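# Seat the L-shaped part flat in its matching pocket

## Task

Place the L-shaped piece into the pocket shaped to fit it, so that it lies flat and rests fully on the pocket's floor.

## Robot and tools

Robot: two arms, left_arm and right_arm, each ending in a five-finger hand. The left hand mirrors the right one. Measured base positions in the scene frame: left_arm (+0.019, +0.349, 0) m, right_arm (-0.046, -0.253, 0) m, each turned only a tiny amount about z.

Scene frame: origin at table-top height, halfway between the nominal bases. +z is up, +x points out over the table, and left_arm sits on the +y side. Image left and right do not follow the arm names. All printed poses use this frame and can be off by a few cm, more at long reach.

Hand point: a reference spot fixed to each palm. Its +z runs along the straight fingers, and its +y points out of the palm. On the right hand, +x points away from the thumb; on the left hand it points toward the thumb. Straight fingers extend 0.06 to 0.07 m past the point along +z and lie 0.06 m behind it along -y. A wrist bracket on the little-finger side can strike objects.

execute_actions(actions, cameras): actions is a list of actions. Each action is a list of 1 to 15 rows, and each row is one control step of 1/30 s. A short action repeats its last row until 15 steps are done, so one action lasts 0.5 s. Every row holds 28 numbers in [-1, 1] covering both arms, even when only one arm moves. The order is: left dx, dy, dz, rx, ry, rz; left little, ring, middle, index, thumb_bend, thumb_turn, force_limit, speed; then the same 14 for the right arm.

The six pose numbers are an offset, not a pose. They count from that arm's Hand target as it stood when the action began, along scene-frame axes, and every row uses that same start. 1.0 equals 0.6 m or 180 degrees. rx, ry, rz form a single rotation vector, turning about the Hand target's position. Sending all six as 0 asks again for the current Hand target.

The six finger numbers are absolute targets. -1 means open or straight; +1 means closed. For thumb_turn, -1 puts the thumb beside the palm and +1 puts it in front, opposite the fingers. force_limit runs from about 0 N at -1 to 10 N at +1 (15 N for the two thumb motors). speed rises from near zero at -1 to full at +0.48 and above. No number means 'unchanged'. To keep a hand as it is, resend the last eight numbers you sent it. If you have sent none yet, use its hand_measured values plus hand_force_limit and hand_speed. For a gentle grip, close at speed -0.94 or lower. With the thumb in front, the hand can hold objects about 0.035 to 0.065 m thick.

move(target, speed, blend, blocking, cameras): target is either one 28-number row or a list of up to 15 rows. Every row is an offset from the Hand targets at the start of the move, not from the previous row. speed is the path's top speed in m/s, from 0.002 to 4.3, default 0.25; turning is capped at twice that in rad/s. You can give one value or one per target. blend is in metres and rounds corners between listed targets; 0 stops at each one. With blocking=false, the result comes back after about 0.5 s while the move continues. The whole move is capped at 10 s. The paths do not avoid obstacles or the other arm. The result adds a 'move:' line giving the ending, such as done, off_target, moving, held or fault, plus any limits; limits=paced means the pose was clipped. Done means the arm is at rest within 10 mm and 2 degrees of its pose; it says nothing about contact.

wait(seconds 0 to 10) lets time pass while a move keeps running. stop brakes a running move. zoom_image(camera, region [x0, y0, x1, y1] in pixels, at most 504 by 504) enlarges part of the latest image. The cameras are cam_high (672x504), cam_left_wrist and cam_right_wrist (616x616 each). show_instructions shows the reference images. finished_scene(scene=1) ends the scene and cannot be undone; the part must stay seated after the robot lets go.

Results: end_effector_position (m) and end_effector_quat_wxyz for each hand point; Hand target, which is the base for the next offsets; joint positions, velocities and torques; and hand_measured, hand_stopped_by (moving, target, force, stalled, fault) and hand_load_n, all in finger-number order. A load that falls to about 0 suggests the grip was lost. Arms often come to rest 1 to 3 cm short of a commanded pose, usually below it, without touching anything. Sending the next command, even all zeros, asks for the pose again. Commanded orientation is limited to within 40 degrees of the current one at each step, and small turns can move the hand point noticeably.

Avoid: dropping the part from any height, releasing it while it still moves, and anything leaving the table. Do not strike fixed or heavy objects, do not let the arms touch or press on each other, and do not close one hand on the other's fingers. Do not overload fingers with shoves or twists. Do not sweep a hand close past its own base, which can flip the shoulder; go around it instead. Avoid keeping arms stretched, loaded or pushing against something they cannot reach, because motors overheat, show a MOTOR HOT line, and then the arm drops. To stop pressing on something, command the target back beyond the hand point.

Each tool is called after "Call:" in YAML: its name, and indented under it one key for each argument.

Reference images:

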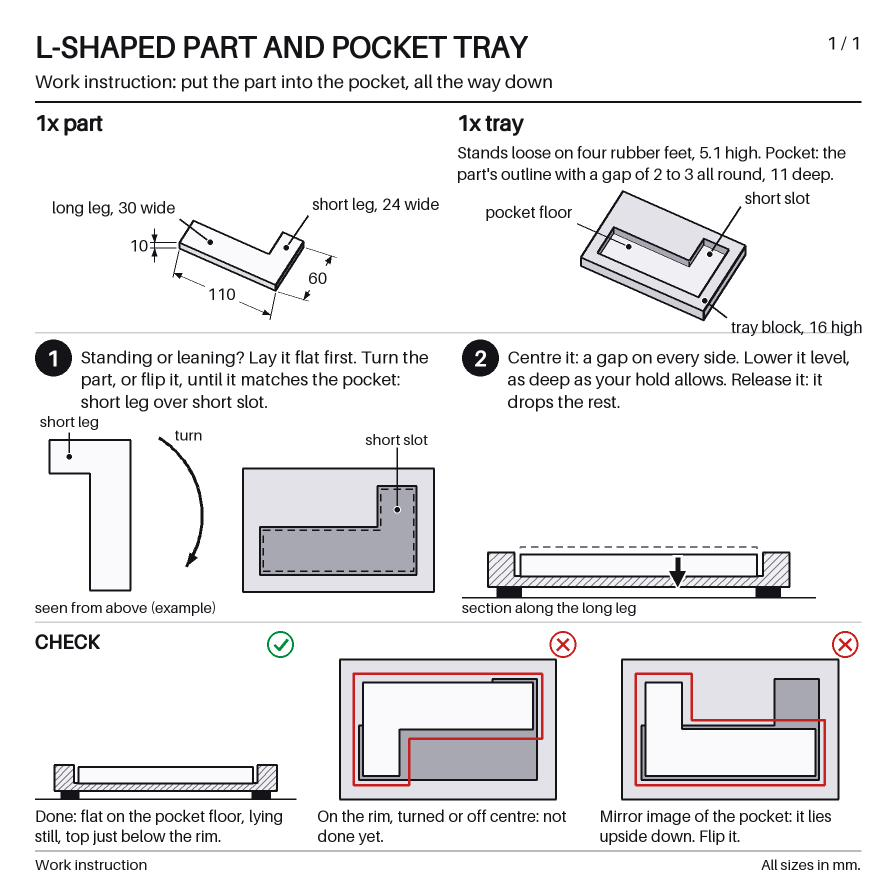

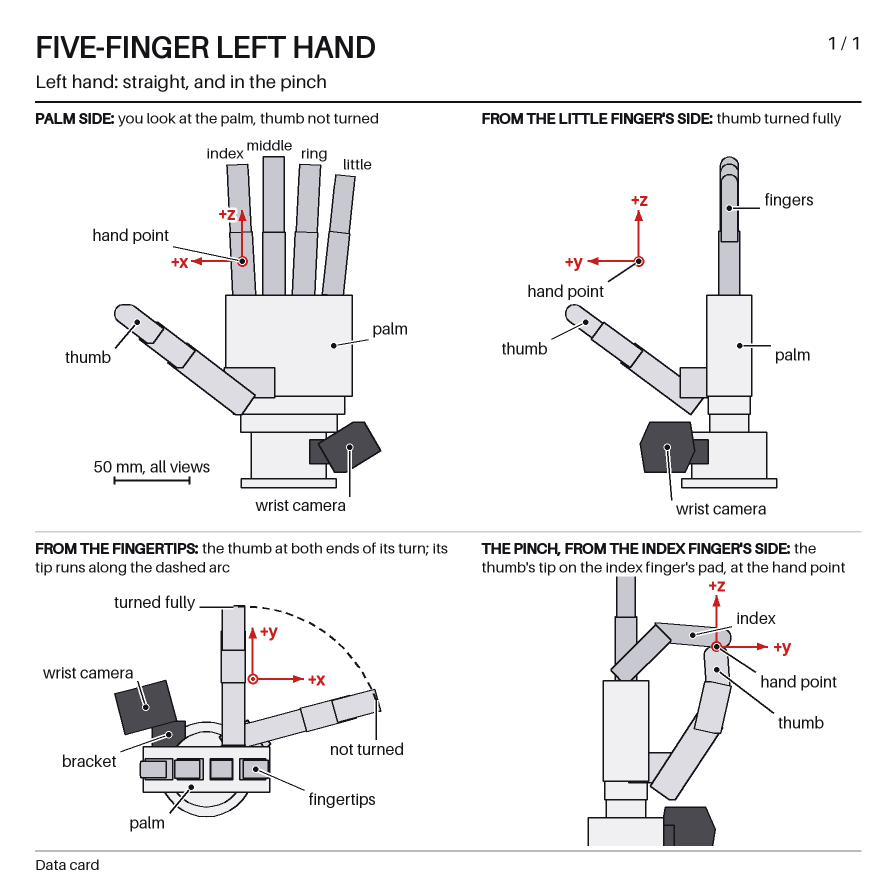

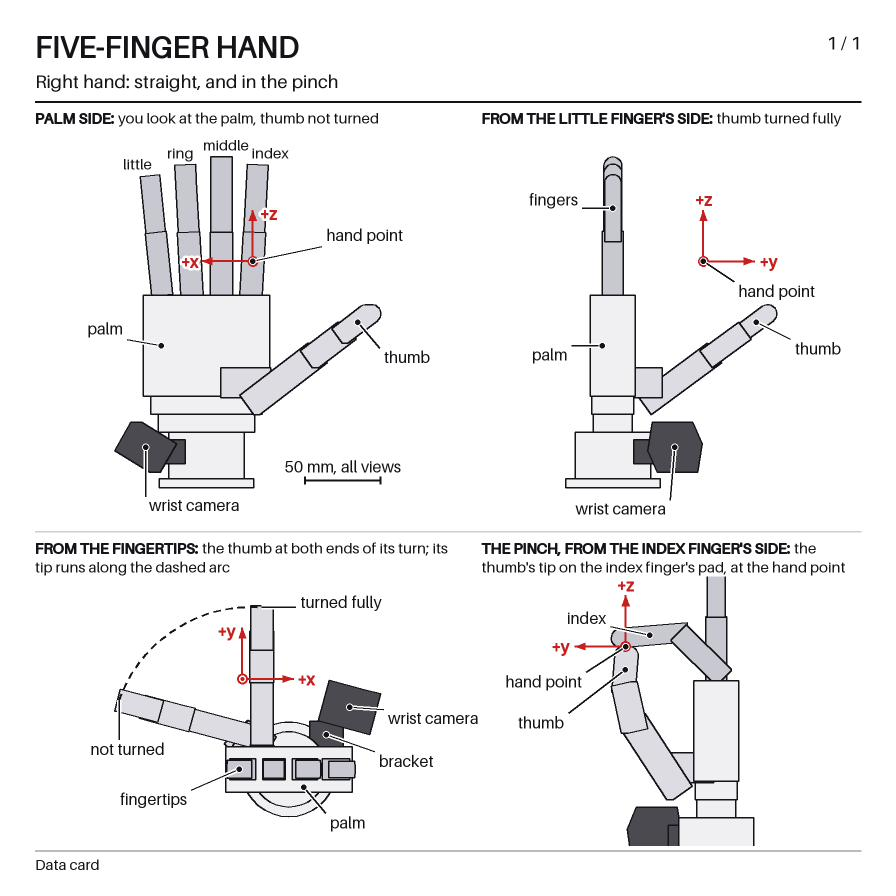

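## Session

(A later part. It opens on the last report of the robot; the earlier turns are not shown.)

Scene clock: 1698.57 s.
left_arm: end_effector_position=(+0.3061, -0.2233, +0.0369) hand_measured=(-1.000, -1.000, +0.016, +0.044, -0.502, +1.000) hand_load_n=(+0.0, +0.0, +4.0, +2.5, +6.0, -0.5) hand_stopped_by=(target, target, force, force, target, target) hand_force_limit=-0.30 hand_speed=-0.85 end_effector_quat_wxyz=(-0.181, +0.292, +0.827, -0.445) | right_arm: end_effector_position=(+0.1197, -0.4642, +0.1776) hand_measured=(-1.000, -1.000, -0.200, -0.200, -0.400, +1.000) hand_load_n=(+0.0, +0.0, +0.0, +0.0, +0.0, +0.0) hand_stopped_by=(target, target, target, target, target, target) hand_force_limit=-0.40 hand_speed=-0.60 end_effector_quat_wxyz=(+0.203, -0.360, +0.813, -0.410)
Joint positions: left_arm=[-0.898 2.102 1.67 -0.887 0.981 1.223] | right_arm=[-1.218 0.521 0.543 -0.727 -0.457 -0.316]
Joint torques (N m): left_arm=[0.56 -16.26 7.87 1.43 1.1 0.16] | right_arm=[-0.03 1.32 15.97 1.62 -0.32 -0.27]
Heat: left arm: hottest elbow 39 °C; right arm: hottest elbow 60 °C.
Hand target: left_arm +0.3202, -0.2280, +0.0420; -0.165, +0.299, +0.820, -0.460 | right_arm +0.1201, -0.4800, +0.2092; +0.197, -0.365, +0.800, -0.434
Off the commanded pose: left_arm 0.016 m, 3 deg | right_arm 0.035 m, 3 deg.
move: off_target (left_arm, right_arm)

Call:
move:
  target: [0.0, 0.0, -0.03, 0, 0, 0, -1, -1, 0.3, 0.3, -0.5, 1, -0.3, -0.85, 0, 0, 0, 0, 0, 0, -1, -1, -0.2, -0.2, -0.4, 1, -0.4, -0.6]
  speed: 0.05
  cameras: ["cam_left_wrist", "cam_high"]

Call:
zoom_image:
  camera: "cam_left_wrist"
  region: [145, 150, 375, 380]

Call:
zoom_image:
  camera: "cam_high"
  region: [365, 105, 465, 235]

Scene clock: 1704.80 s.
left_arm: end_effector_position=(+0.3086, -0.2263, +0.0229) hand_measured=(-1.000, -1.000, +0.016, +0.044, -0.502, +1.000) hand_load_n=(+0.0, +0.0, +4.0, +2.5, +6.0, +0.0) hand_stopped_by=(target, target, force, force, target, target) hand_force_limit=-0.30 hand_speed=-0.85 end_effector_quat_wxyz=(-0.177, +0.294, +0.826, -0.447) | right_arm: end_effector_position=(+0.1197, -0.4642, +0.1776) hand_measured=(-1.000, -1.000, -0.200, -0.200, -0.400, +1.000) hand_load_n=(+0.0, +0.0, +0.0, +0.0, +0.0, +0.0) hand_stopped_by=(target, target, target, target, target, target) hand_force_limit=-0.40 hand_speed=-0.60 end_effector_quat_wxyz=(+0.203, -0.360, +0.813, -0.410)
Joint positions: left_arm=[-0.898 2.122 1.664 -0.851 0.981 1.223] | right_arm=[-1.218 0.521 0.543 -0.727 -0.457 -0.316]
Joint torques (N m): left_arm=[0.44 -16.38 7.08 1.54 1.09 0.15] | right_arm=[-0.21 1.14 15.91 1.58 -0.32 -0.26]
Heat: left arm: hottest elbow 38 °C; right arm: hottest elbow 60 °C.
Hand target: left_arm +0.3202, -0.2280, +0.0240; -0.165, +0.299, +0.820, -0.460 | right_arm +0.1201, -0.4800, +0.2092; +0.197, -0.365, +0.800, -0.434
Off the commanded pose: left_arm 0.012 m, 2 deg | right_arm 0.035 m, 3 deg.
move: off_target (left_arm, right_arm)
camera_calibration:
cam_left_wrist: T_world_to_cam=[[-0.519729, -0.230131, 0.822752, 0.0881897], [-0.272258, 0.957441, 0.0958209, 0.301013], [-0.809788, -0.1742, -0.560266, 0.332098], [0, 0, 0, 1]] pos_world=[0.396718, -0.210056, 0.0846617]
Images, in order (width x height): cam_high 672x504, cam_left_wrist 616x616.

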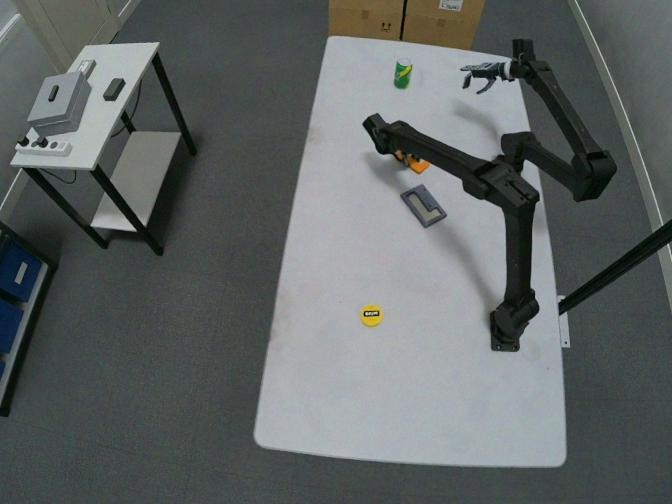

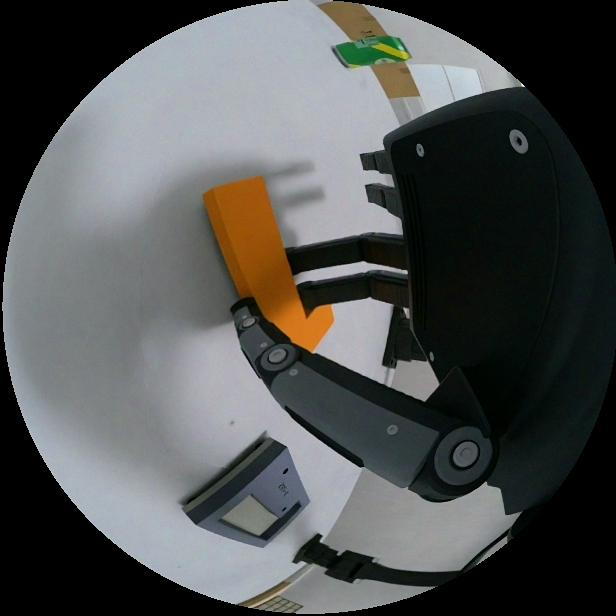

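Scaled by 2.191 from the camera's 616x616 image, which has a finer 880x880 frame.

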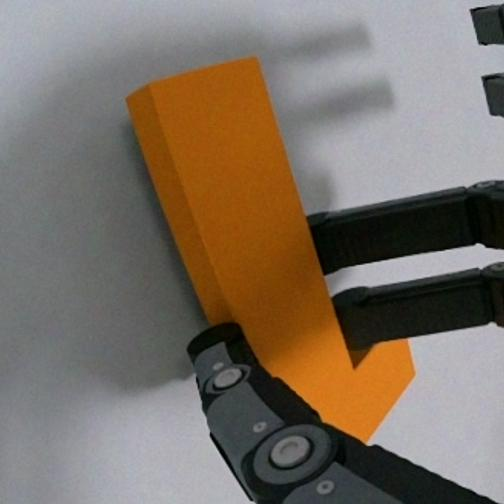

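Scaled by 3.877 from the camera's 672x504 image, which has a finer 960x720 frame.

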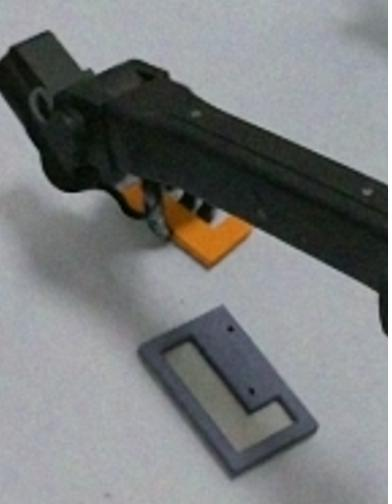

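Call:
move:
  target: [-0.005, 0.005, -0.022, 0, 0, 0, -1, -1, 0.3, 0.3, -0.5, 1, -0.3, -0.85, 0, 0, 0, 0, 0, 0, -1, -1, -0.2, -0.2, -0.4, 1, -0.4, -0.6]
  speed: 0.05
  cameras: ["cam_left_wrist"]

Call:
zoom_image:
  camera: "cam_left_wrist"
  region: [145, 150, 375, 380]

Scene clock: 1710.90 s.
left_arm: end_effector_position=(+0.3070, -0.2246, +0.0161) hand_measured=(-1.000, -1.000, +0.016, +0.046, -0.502, +1.000) hand_load_n=(+0.0, +0.0, +4.0, +2.5, +6.0, +0.0) hand_stopped_by=(target, target, force, force, target, target) hand_force_limit=-0.30 hand_speed=-0.85 end_effector_quat_wxyz=(-0.176, +0.295, +0.823, -0.452) | right_arm: end_effector_position=(+0.1197, -0.4642, +0.1776) hand_measured=(-1.000, -1.000, -0.200, -0.200, -0.400, +1.000) hand_load_n=(+0.0, +0.0, +0.0, +0.0, +0.0, +0.0) hand_stopped_by=(target, target, target, target, target, target) hand_force_limit=-0.40 hand_speed=-0.60 end_effector_quat_wxyz=(+0.203, -0.360, +0.813, -0.410)
Joint positions: left_arm=[-0.896 2.122 1.641 -0.82 0.989 1.223] | right_arm=[-1.218 0.521 0.543 -0.727 -0.457 -0.316]
Joint torques (N m): left_arm=[0.26 -16.15 6.52 1.74 0.81 0.12] | right_arm=[-0.62 0.67 15.98 1.52 -0.32 -0.23]
Heat: left arm: hottest elbow 38 °C; right arm: hottest elbow 60 °C.
Hand target: left_arm +0.3172, -0.2250, +0.0108; -0.165, +0.299, +0.820, -0.460 | right_arm +0.1201, -0.4800, +0.2092; +0.197, -0.365, +0.800, -0.434
Off the commanded pose: left_arm 0.011 m, 2 deg | right_arm 0.035 m, 3 deg.
move: off_target (left_arm, right_arm)
camera_calibration:
cam_left_wrist: T_world_to_cam=[[-0.519093, -0.221185, 0.825603, 0.0950885], [-0.271707, 0.958533, 0.0859638, 0.299779], [-0.810382, -0.179699, -0.557665, 0.326269], [0, 0, 0, 1]] pos_world=[0.395214, -0.207686, 0.0776734]
Images, in order (width x height): cam_left_wrist 616x616.

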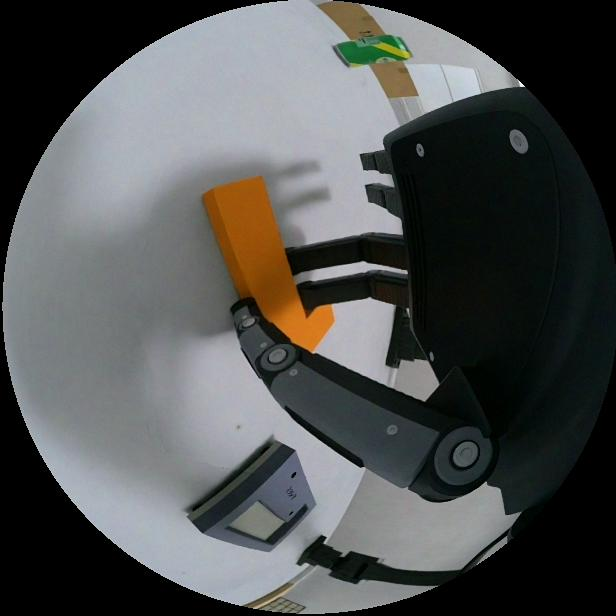

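Scaled by 2.191 from the camera's 616x616 image, which has a finer 880x880 frame.

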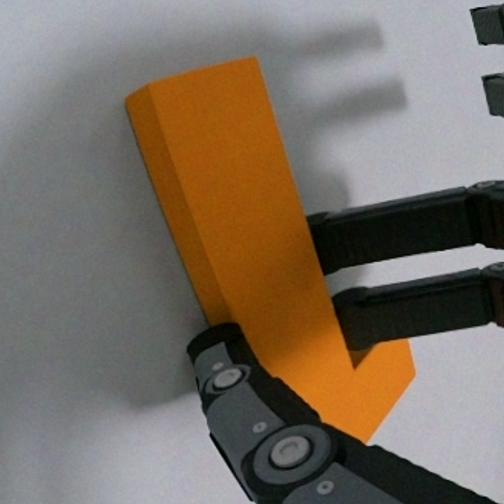

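Call:
move:
  target: [0, 0, -0.01, 0, 0, 0, -1, -1, -0.3, -0.3, -0.5, 1, -0.3, -0.6, 0, 0, 0, 0, 0, 0, -1, -1, -0.2, -0.2, -0.4, 1, -0.4, -0.6]
  speed: 0.05
  cameras: ["cam_left_wrist"]

Call:
zoom_image:
  camera: "cam_left_wrist"
  region: [145, 150, 375, 380]

Scene clock: 1716.20 s.
left_arm: end_effector_position=(+0.3169, -0.2206, +0.0147) hand_measured=(-1.000, -1.000, -0.300, -0.300, -0.500, +1.000) hand_load_n=(+0.0, +0.0, -0.5, +0.0, +0.0, +0.0) hand_stopped_by=(target, target, target, target, target, target) hand_force_limit=-0.30 hand_speed=-0.60 end_effector_quat_wxyz=(-0.171, +0.289, +0.824, -0.455) | right_arm: end_effector_position=(+0.1197, -0.4642, +0.1776) hand_measured=(-1.000, -1.000, -0.200, -0.200, -0.400, +1.000) hand_load_n=(+0.0, +0.0, +0.0, +0.0, +0.0, +0.0) hand_stopped_by=(target, target, target, target, target, target) hand_force_limit=-0.40 hand_speed=-0.60 end_effector_quat_wxyz=(+0.203, -0.360, +0.813, -0.410)
Joint positions: left_arm=[-0.879 2.123 1.638 -0.809 0.992 1.223] | right_arm=[-1.218 0.521 0.543 -0.727 -0.457 -0.316]
Joint torques (N m): left_arm=[-0.21 -15.74 6.43 1.83 0.7 0.15] | right_arm=[-0.38 1.14 15.75 1.61 -0.3 -0.25]
Heat: left arm: hottest elbow 38 °C; right arm: hottest elbow 60 °C.
Hand target: left_arm +0.3172, -0.2250, +0.0048; -0.165, +0.299, +0.820, -0.460 | right_arm +0.1201, -0.4800, +0.2092; +0.197, -0.365, +0.800, -0.434
Off the commanded pose: left_arm 0.011 m, 2 deg | right_arm 0.035 m, 3 deg.
move: off_target (left_arm, right_arm)
camera_calibration:
cam_left_wrist: T_world_to_cam=[[-0.516855, -0.224008, 0.826245, 0.100948], [-0.287186, 0.954598, 0.0791587, 0.3029], [-0.806465, -0.196373, -0.557721, 0.3293], [0, 0, 0, 1]] pos_world=[0.404733, -0.20187, 0.0762725]
Images, in order (width x height): cam_left_wrist 616x616.

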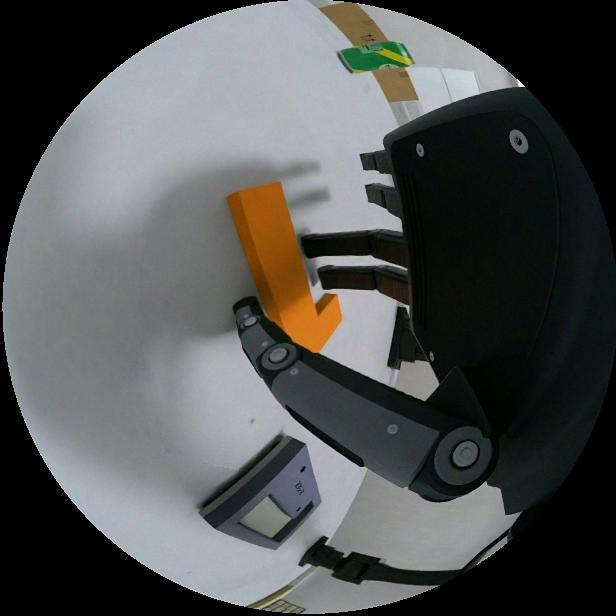

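Scaled by 2.191 from the camera's 616x616 image, which has a finer 880x880 frame.

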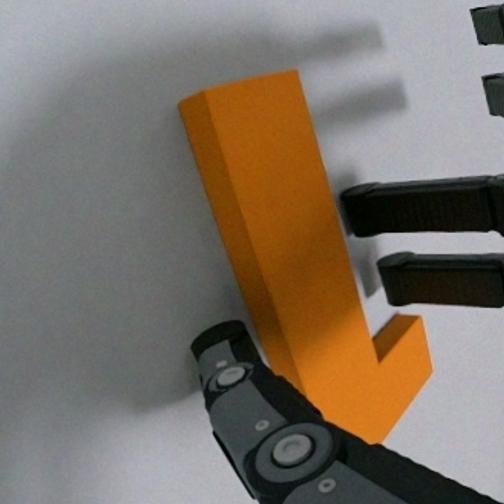

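Call:
move:
  target:
    - [0.015, -0.03, 0.12, 0, 0, 0, -1, -1, -0.3, -0.3, -0.5, 1, -0.3, -0.6, 0, 0, 0, 0, 0, 0, -1, -1, -0.2, -0.2, -0.4, 1, -0.4, -0.6]
    - [0.0, 0.05, 0.28, 0, 0, 0.15, -1, -1, -0.3, -0.3, -0.5, 1, -0.3, -0.6, 0, 0, 0, 0, 0, 0, -1, -1, -0.2, -0.2, -0.4, 1, -0.4, -0.6]
    - [-0.28, 0.62, 0.33, 0, 0, 0.444, -1, -1, -0.3, -0.3, -0.5, 1, -0.3, -0.6, 0, 0, 0, 0, 0, 0, -1, -1, -0.2, -0.2, -0.4, 1, -0.4, -0.6]
  speed: [0.1, 0.2, 0.3]
  blend: [0.01, 0.03, 0]
  cameras: ["all"]

Call:
zoom_image:
  camera: "cam_high"
  region: [385, 125, 465, 235]

Scene clock: 1735.73 s.
left_arm: end_effector_position=(+0.1525, +0.1485, +0.1968) hand_measured=(-1.000, -1.000, -0.300, -0.300, -0.500, +1.000) hand_load_n=(+0.0, +0.0, +0.0, +0.0, +0.0, +0.0) hand_stopped_by=(target, target, target, target, target, target) hand_force_limit=-0.30 hand_speed=-0.60 end_effector_quat_wxyz=(+0.172, -0.301, +0.821, -0.454) | right_arm: end_effector_position=(+0.1197, -0.4642, +0.1776) hand_measured=(-1.000, -1.000, -0.200, -0.200, -0.400, +1.000) hand_load_n=(+0.0, +0.0, +0.0, -0.5, +0.0, +0.0) hand_stopped_by=(target, target, target, target, target, target) hand_force_limit=-0.40 hand_speed=-0.60 end_effector_quat_wxyz=(+0.203, -0.360, +0.813, -0.410)
Joint positions: left_arm=[-0.861 0.261 0.515 -0.809 0.002 0.012] | right_arm=[-1.218 0.521 0.543 -0.727 -0.457 -0.316]
Joint torques (N m): left_arm=[-1.32 1.67 9.5 1.32 0.08 -0.04] | right_arm=[-0.73 1.14 15.88 1.5 -0.32 -0.24]
Heat: left arm: hottest elbow 37 °C; right arm: hottest elbow 61 °C.
Hand target: left_arm +0.1492, +0.1470, +0.2028; +0.169, -0.297, +0.820, -0.459 | right_arm +0.1201, -0.4800, +0.2092; +0.197, -0.365, +0.800, -0.434
Off the commanded pose: left_arm 0.007 m, 1 deg | right_arm 0.035 m, 3 deg.
move: off_target (right_arm)
camera_calibration:
cam_left_wrist: T_world_to_cam=[[0.111999, -0.56396, 0.818172, -0.0956324], [-0.991754, -0.115045, 0.056461, 0.159791], [0.062285, -0.817749, -0.572195, 0.333414], [0, 0, 0, 1]] pos_world=[0.148417, 0.2371, 0.26]
cam_right_wrist: T_world_to_cam=[[-0.548388, 0.208309, -0.809863, 0.313209], [0.17199, 0.975867, 0.134547, 0.414751], [0.818346, -0.0655044, -0.570981, 0.0863185], [0, 0, 0, 1]] pos_world=[0.0297887, -0.464332, 0.247139]

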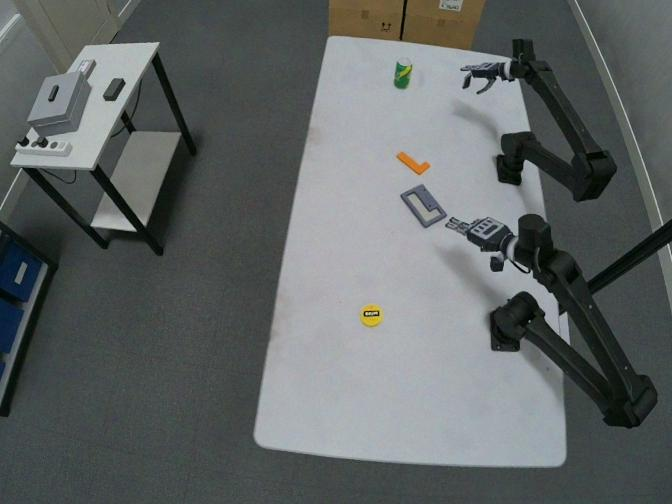

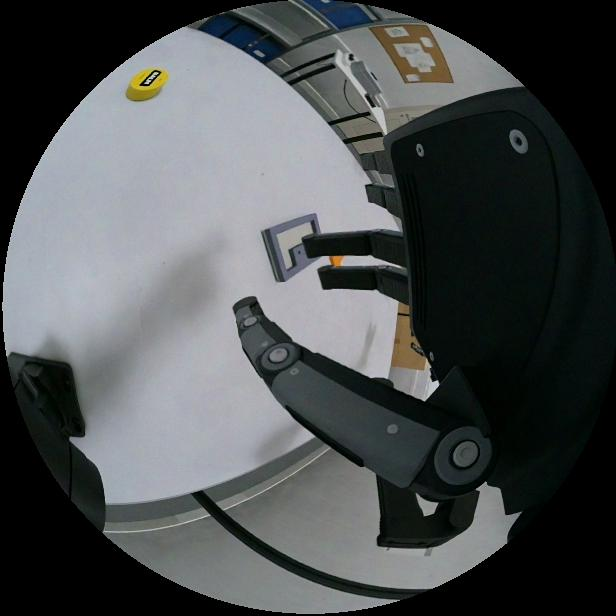

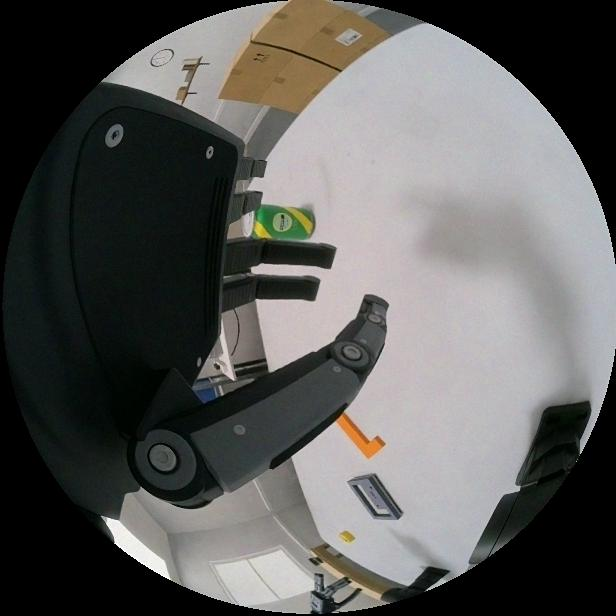

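Scaled by 4.582 from the camera's 672x504 image, which has a finer 960x720 frame.

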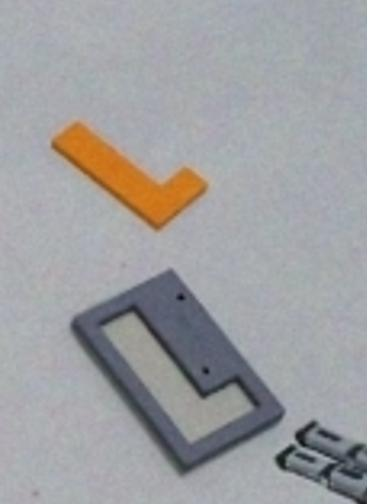

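Call:
zoom_image:
  camera: "cam_high"
  region: [390, 145, 435, 180]

Call:
zoom_image:
  camera: "cam_high"
  region: [395, 180, 450, 232]

Scaled by 11.200 from the camera's 672x504 image, which has a finer 960x720 frame.

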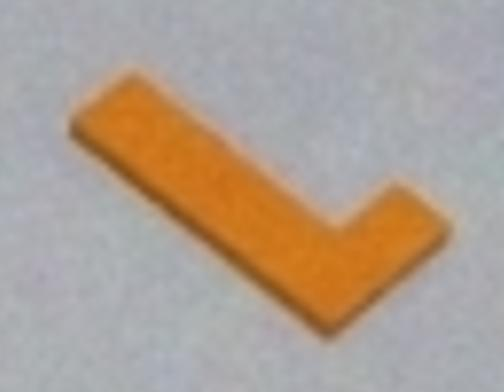

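Scaled by 9.164 from the camera's 672x504 image, which has a finer 960x720 frame.

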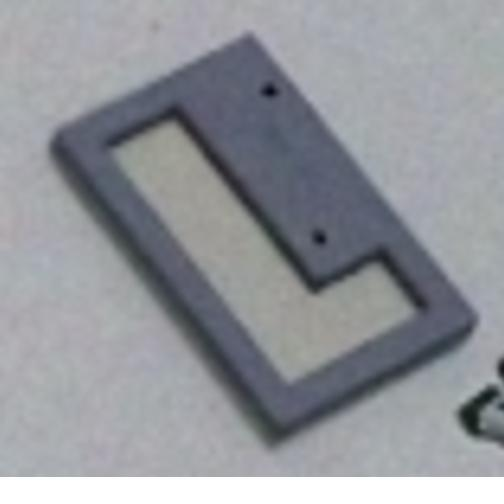

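Call:
move:
  target: [-0.083, 0.117, 0.0, 0, 0, 0, -1, -1, -0.3, -0.3, -0.5, 1, -0.3, -0.6, 0.3248, 0.45, -0.1653, 0.0013, -0.0097, 0.5054, -1, -1, -0.3, -0.3, -0.5, 1, -0.3, -0.5]
  speed: 0.22
  cameras: ["all"]

Call:
zoom_image:
  camera: "cam_right_wrist"
  region: [230, 180, 460, 410]

Call:
zoom_image:
  camera: "cam_high"
  region: [385, 125, 465, 205]

Scene clock: 1817.47 s.
left_arm: end_effector_position=(+0.0995, +0.2144, +0.1770) hand_measured=(-1.000, -1.000, -0.300, -0.300, -0.500, +1.000) hand_load_n=(+0.0, -0.5, +0.0, +0.0, +0.0, +0.5) hand_stopped_by=(target, target, target, target, target, target) hand_force_limit=-0.30 hand_speed=-0.60 end_effector_quat_wxyz=(+0.140, -0.306, +0.841, -0.424) | right_arm: end_effector_position=(+0.2861, -0.2107, +0.0881) hand_measured=(-1.000, -1.000, -0.300, -0.300, -0.500, +1.000) hand_load_n=(+0.0, +0.0, +0.0, +0.0, +0.0, +0.0) hand_stopped_by=(target, target, target, target, target, target) hand_force_limit=-0.30 hand_speed=-0.50 end_effector_quat_wxyz=(-0.452, +0.815, -0.337, +0.135)
Joint positions: left_arm=[-0.568 0.019 0.515 -1.17 0.271 0.18] | right_arm=[-0.236 1.14 0.602 -0.506 -0.873 -0.82]
Joint torques (N m): left_arm=[0.44 3.49 11.88 1.28 0.44 0.17] | right_arm=[1.96 -5.07 13.31 2.28 -0.7 -0.23]
Heat: left arm: hottest elbow 37 °C; right arm: hottest elbow 60 °C.
Hand target: left_arm +0.0994, +0.2172, +0.2028; +0.169, -0.297, +0.820, -0.459 | right_arm +0.3150, -0.2100, +0.1100; -0.460, +0.820, -0.299, +0.167
Off the commanded pose: left_arm 0.026 m, 6 deg | right_arm 0.036 m, 6 deg.
joint sent to its limit (left arm) — joint 2 (shoulder), lower limit. The joint targets are off in position and orientation.
move: off_target (left_arm, right_arm)
camera_calibration:
cam_left_wrist: T_world_to_cam=[[0.165885, -0.604527, 0.779121, -0.0260522], [-0.986133, -0.0977529, 0.134113, 0.0977959], [-0.00491348, -0.790564, -0.612359, 0.38724], [0, 0, 0, 1]] pos_world=[0.102664, 0.299949, 0.244312]
cam_right_wrist: T_world_to_cam=[[-0.234177, -0.498369, -0.834739, 0.0425325], [-0.969214, 0.186852, 0.160345, 0.308841], [0.0760614, 0.84659, -0.526783, 0.316291], [0, 0, 0, 1]] pos_world=[0.285235, -0.30428, 0.152599]

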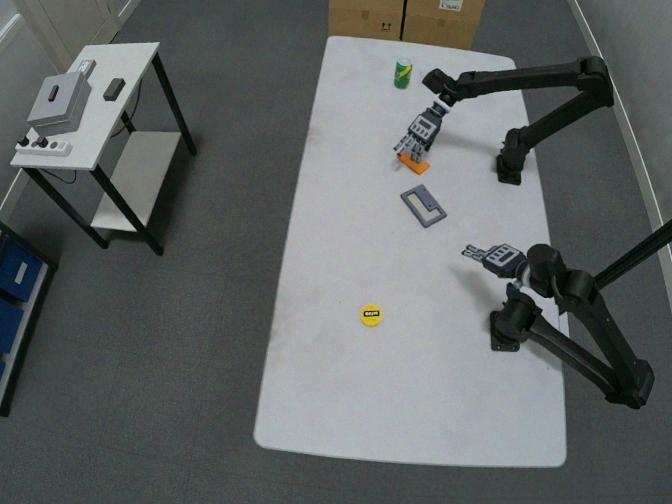

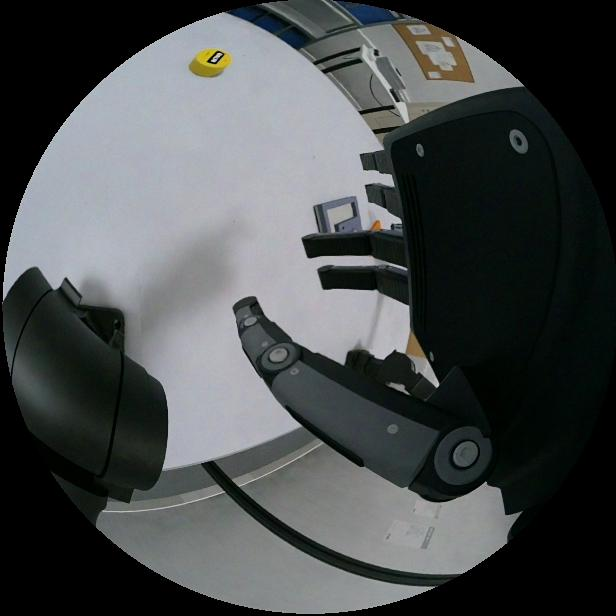

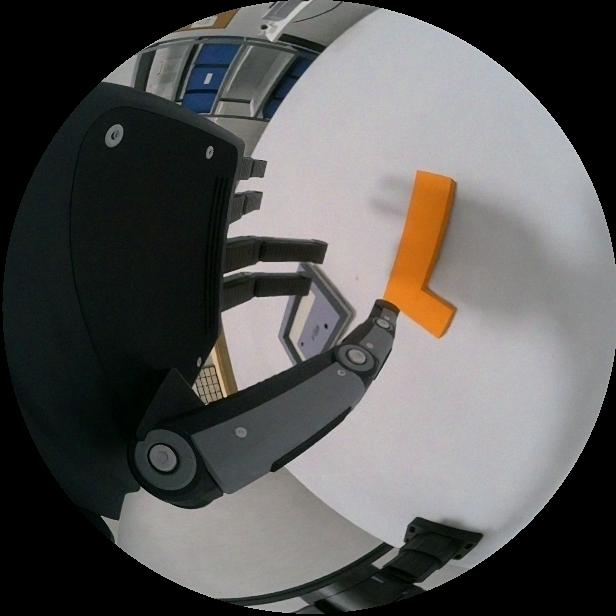

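Scaled by 2.191 from the camera's 616x616 image, which has a finer 880x880 frame.

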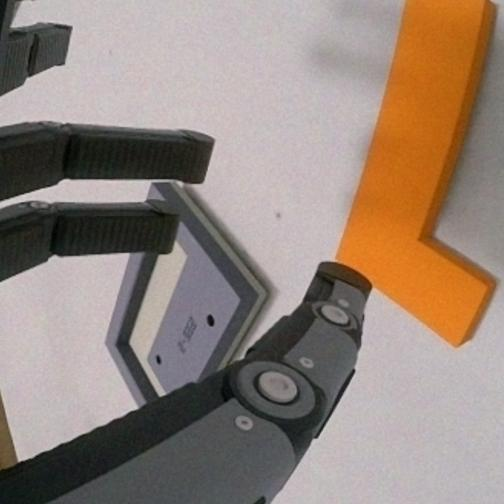

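Scaled by 6.300 from the camera's 672x504 image, which has a finer 960x720 frame.

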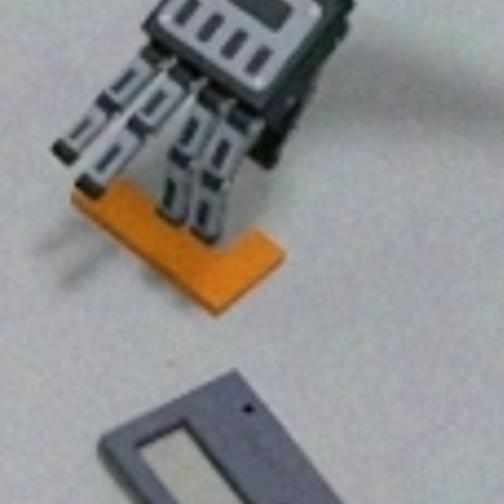

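Call:
move:
  target: [0.05, -0.067, 0.0, 0, 0, 0, -1, -1, -0.3, -0.3, -0.5, 1, -0.3, -0.6, 0.0287, -0.0162, -0.07, -0.014, -0.0173, 0, -1, -1, -0.3, -0.3, -0.5, 1, -0.3, -0.5]
  speed: 0.1
  cameras: ["cam_high", "cam_right_wrist"]

Call:
zoom_image:
  camera: "cam_right_wrist"
  region: [230, 180, 460, 410]

Call:
zoom_image:
  camera: "cam_high"
  region: [385, 125, 465, 205]

Scene clock: 1840.93 s.
left_arm: end_effector_position=(+0.1267, +0.1858, +0.1919) hand_measured=(-1.000, -1.000, -0.300, -0.300, -0.500, +1.000) hand_load_n=(+0.0, +0.0, +0.5, +0.0, +0.0, +0.0) hand_stopped_by=(target, target, target, target, target, target) hand_force_limit=-0.30 hand_speed=-0.60 end_effector_quat_wxyz=(+0.168, -0.306, +0.825, -0.443) | right_arm: end_effector_position=(+0.3216, -0.2243, +0.0642) hand_measured=(-1.000, -1.000, -0.300, -0.300, -0.500, +1.000) hand_load_n=(+0.0, +0.0, +0.0, +0.0, +0.0, +0.0) hand_stopped_by=(target, target, target, target, target, target) hand_force_limit=-0.30 hand_speed=-0.50 end_effector_quat_wxyz=(-0.447, +0.820, -0.308, +0.182)
Joint positions: left_arm=[-0.79 0.108 0.515 -0.99 0.058 0.046] | right_arm=[-0.236 1.247 0.597 -0.307 -0.859 -0.848]
Joint torques (N m): left_arm=[-1.38 3.84 9.09 3.06 0.1 0] | right_arm=[1.85 -6.07 9.05 2.41 -0.29 -0.27]
Heat: left arm: hottest elbow 38 °C; right arm: hottest elbow 57 °C.
Hand target: left_arm +0.1294, +0.1770, +0.2028; +0.169, -0.297, +0.820, -0.459 | right_arm +0.3322, -0.2197, +0.0680; -0.449, +0.825, -0.282, +0.196
Off the commanded pose: left_arm 0.014 m, 2 deg | right_arm 0.012 m, 3 deg.
move: off_target (left_arm, right_arm)
camera_calibration:
cam_right_wrist: T_world_to_cam=[[-0.14859, -0.542135, -0.82705, -0.0137551], [-0.981217, 0.184872, 0.0551033, 0.359696], [0.123025, 0.819703, -0.559422, 0.293503], [0, 0, 0, 1]] pos_world=[0.314788, -0.31454, 0.132995]
Images, in order (width x height): cam_high 672x504, cam_right_wrist 616x616.

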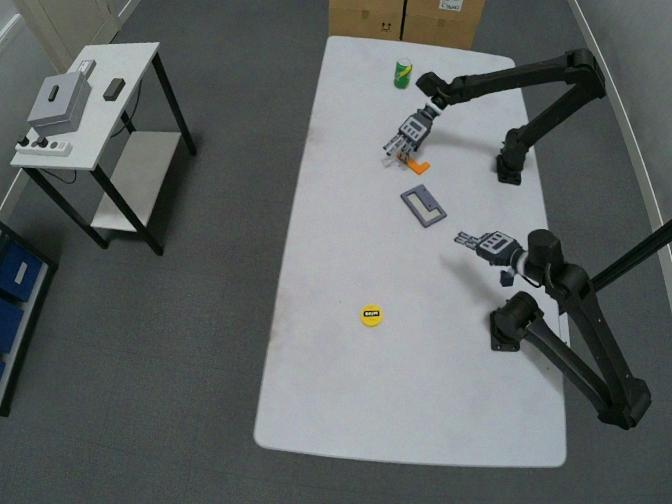

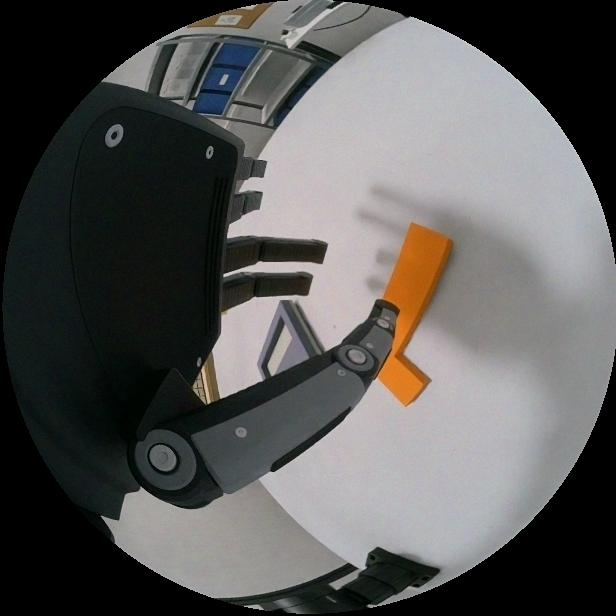

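Scaled by 2.191 from the camera's 616x616 image, which has a finer 880x880 frame.

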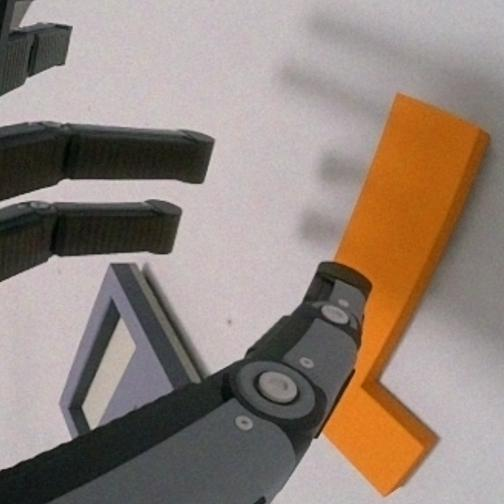

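Scaled by 6.300 from the camera's 672x504 image, which has a finer 960x720 frame.

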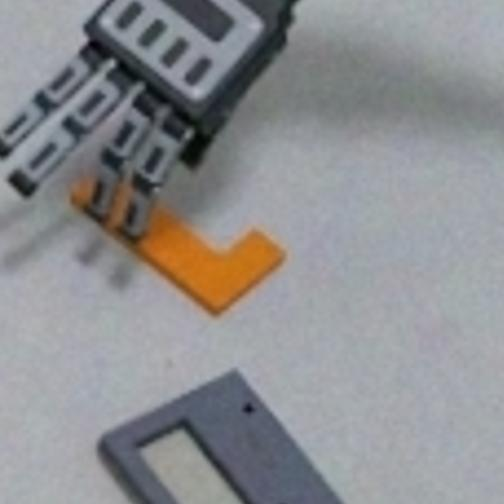

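Call:
move:
  target: [0, 0, 0.0, 0, 0, 0, -1, -1, -0.3, -0.3, -0.5, 1, -0.3, -0.6, -0.0328, 0.0077, -0.0583, 0, 0, 0, -1, -1, -0.3, -0.3, -0.5, 1, -0.3, -0.5]
  speed: 0.08
  cameras: ["cam_high", "cam_right_wrist"]

Call:
zoom_image:
  camera: "cam_right_wrist"
  region: [230, 180, 460, 410]

Call:
zoom_image:
  camera: "cam_high"
  region: [385, 125, 465, 205]

Scene clock: 1855.37 s.
left_arm: end_effector_position=(+0.1270, +0.1860, +0.1918) hand_measured=(-1.000, -1.000, -0.300, -0.300, -0.500, +1.000) hand_load_n=(+0.0, +0.0, +0.0, +0.0, +0.0, +0.0) hand_stopped_by=(target, target, target, target, target, target) hand_force_limit=-0.30 hand_speed=-0.60 end_effector_quat_wxyz=(+0.169, -0.306, +0.825, -0.443) | right_arm: end_effector_position=(+0.3023, -0.2189, +0.0295) hand_measured=(-1.000, -1.000, -0.300, -0.300, -0.500, +1.000) hand_load_n=(+0.0, +0.0, +0.0, +0.0, +0.0, +0.0) hand_stopped_by=(target, target, target, target, target, target) hand_force_limit=-0.30 hand_speed=-0.50 end_effector_quat_wxyz=(-0.447, +0.820, -0.307, +0.182)
Joint positions: left_arm=[-0.792 0.108 0.515 -0.99 0.054 0.046] | right_arm=[-0.236 1.276 0.502 -0.184 -0.859 -0.852]
Joint torques (N m): left_arm=[-1.44 4.13 8.94 3.04 0.1 0.01] | right_arm=[1.96 -5.66 8.16 2.59 -0.32 -0.23]
Heat: left arm: hottest elbow 38 °C; right arm: hottest elbow 54 °C.
Hand target: left_arm +0.1294, +0.1770, +0.2028; +0.169, -0.297, +0.820, -0.459 | right_arm +0.3125, -0.2151, +0.0330; -0.449, +0.825, -0.282, +0.196
Off the commanded pose: left_arm 0.014 m, 2 deg | right_arm 0.011 m, 3 deg.
move: off_target (left_arm, right_arm)
camera_calibration:
cam_right_wrist: T_world_to_cam=[[-0.146146, -0.544331, -0.826042, -0.0435027], [-0.981732, 0.182637, 0.0533403, 0.341449], [0.121831, 0.818747, -0.561079, 0.272236], [0, 0, 0, 1]] pos_world=[0.295687, -0.308934, 0.098598]
Images, in order (width x height): cam_high 672x504, cam_right_wrist 616x616.

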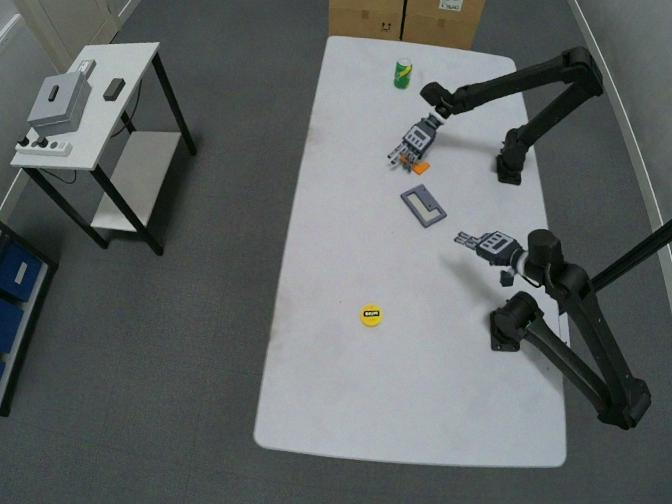

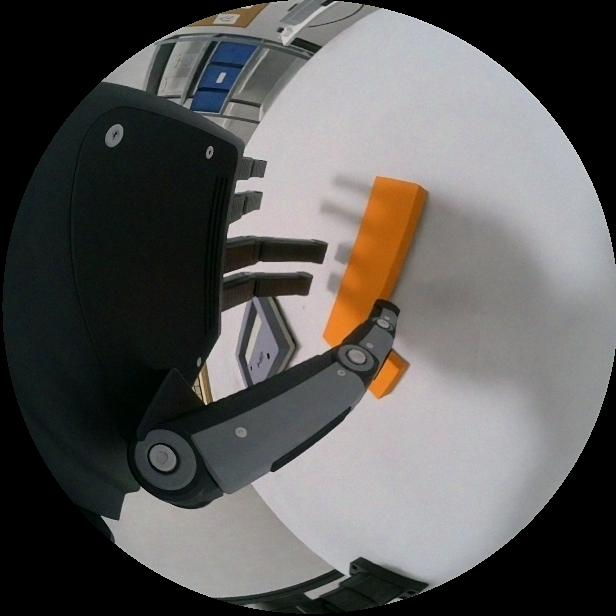

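Scaled by 2.191 from the camera's 616x616 image, which has a finer 880x880 frame.

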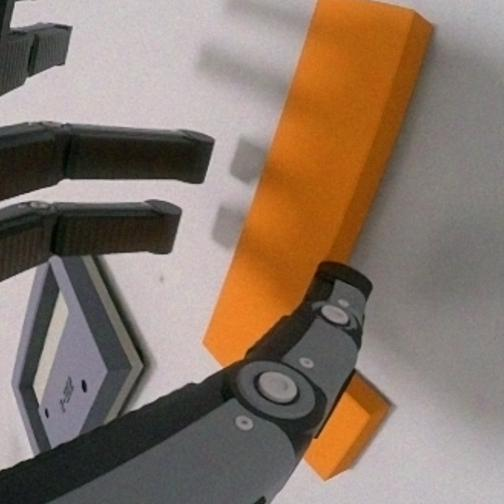

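Scaled by 6.300 from the camera's 672x504 image, which has a finer 960x720 frame.

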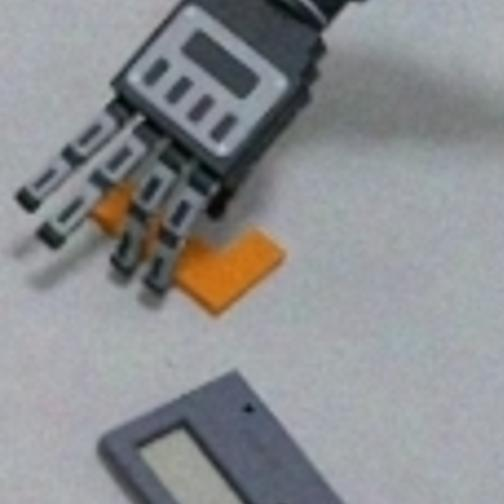

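Call:
move:
  target: [0, 0, 0.0, 0, 0, 0, -1, -1, -0.3, -0.3, -0.5, 1, -0.3, -0.6, -0.005, -0.002, -0.03, 0, 0, 0, -1, -1, -0.3, -0.3, -0.5, 1, -0.3, -0.5]
  speed: 0.06
  cameras: ["cam_high", "cam_right_wrist"]

Call:
zoom_image:
  camera: "cam_right_wrist"
  region: [230, 180, 460, 410]

Call:
zoom_image:
  camera: "cam_high"
  region: [385, 125, 465, 205]

Scene clock: 1865.13 s.
left_arm: end_effector_position=(+0.1270, +0.1860, +0.1918) hand_measured=(-1.000, -1.000, -0.300, -0.300, -0.500, +1.000) hand_load_n=(+0.0, +0.0, +0.0, +0.5, +0.0, +0.0) hand_stopped_by=(target, target, target, target, target, target) hand_force_limit=-0.30 hand_speed=-0.60 end_effector_quat_wxyz=(+0.169, -0.306, +0.825, -0.443) | right_arm: end_effector_position=(+0.3013, -0.2179, +0.0161) hand_measured=(-1.000, -1.000, -0.300, -0.300, -0.500, +1.000) hand_load_n=(+0.0, +0.0, -0.5, +0.0, +0.0, +0.0) hand_stopped_by=(target, target, target, target, target, target) hand_force_limit=-0.30 hand_speed=-0.50 end_effector_quat_wxyz=(-0.449, +0.820, -0.302, +0.185)
Joint positions: left_arm=[-0.792 0.108 0.515 -0.99 0.054 0.046] | right_arm=[-0.236 1.313 0.479 -0.118 -0.865 -0.857]
Joint torques (N m): left_arm=[-1.32 3.96 8.99 3.02 0.11 -0.02] | right_arm=[1.2 -5.01 7.43 2.35 -0.26 -0.26]
Heat: left arm: hottest elbow 38 °C; right arm: hottest elbow 53 °C.
Hand target: left_arm +0.1294, +0.1770, +0.2028; +0.169, -0.297, +0.820, -0.459 | right_arm +0.3095, -0.2163, +0.0150; -0.449, +0.825, -0.282, +0.196
Off the commanded pose: left_arm 0.014 m, 2 deg | right_arm 0.008 m, 3 deg.
move: off_target (left_arm, right_arm)
camera_calibration:
cam_right_wrist: T_world_to_cam=[[-0.1345, -0.544784, -0.82772, -0.0578277], [-0.983301, 0.176718, 0.0434702, 0.340302], [0.122591, 0.819745, -0.559455, 0.263962], [0, 0, 0, 1]] pos_world=[0.294482, -0.308023, 0.085017]
Images, in order (width x height): cam_high 672x504, cam_right_wrist 616x616.

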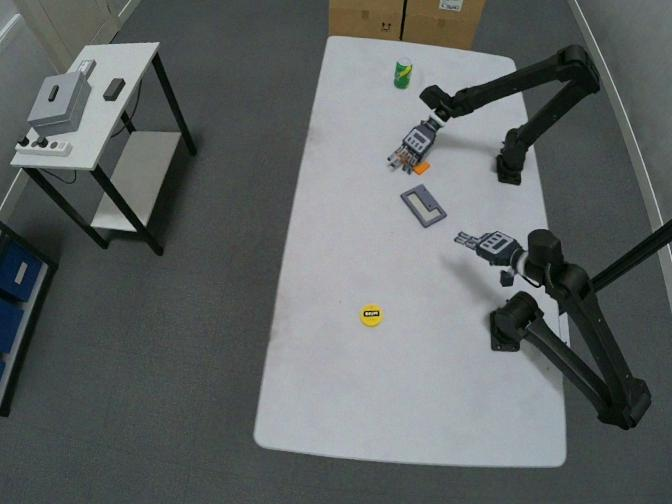

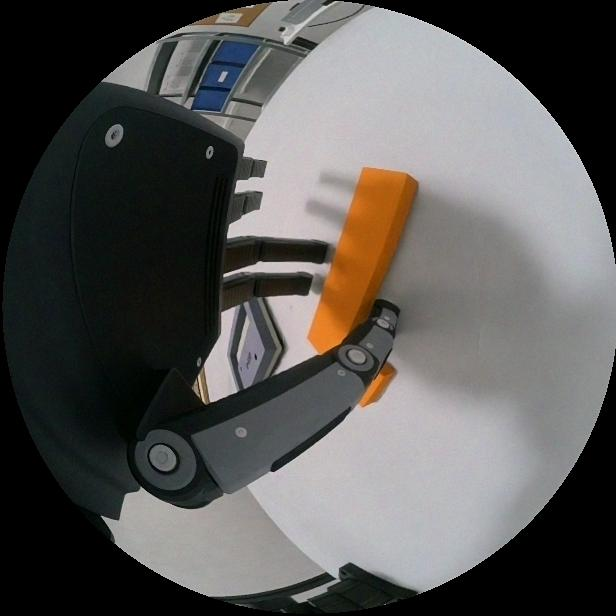

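Scaled by 2.191 from the camera's 616x616 image, which has a finer 880x880 frame.

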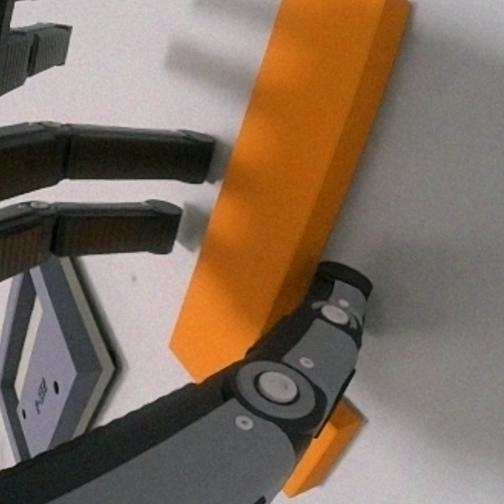

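Scaled by 6.300 from the camera's 672x504 image, which has a finer 960x720 frame.

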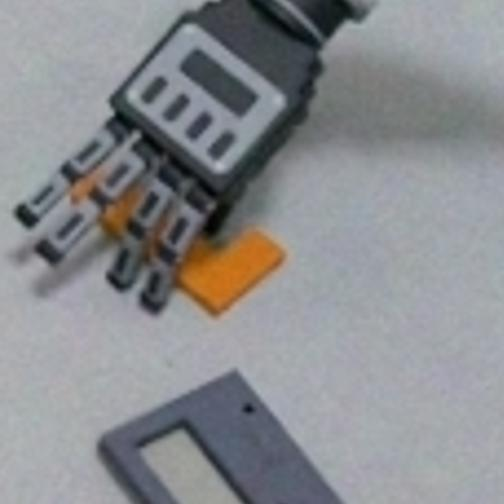

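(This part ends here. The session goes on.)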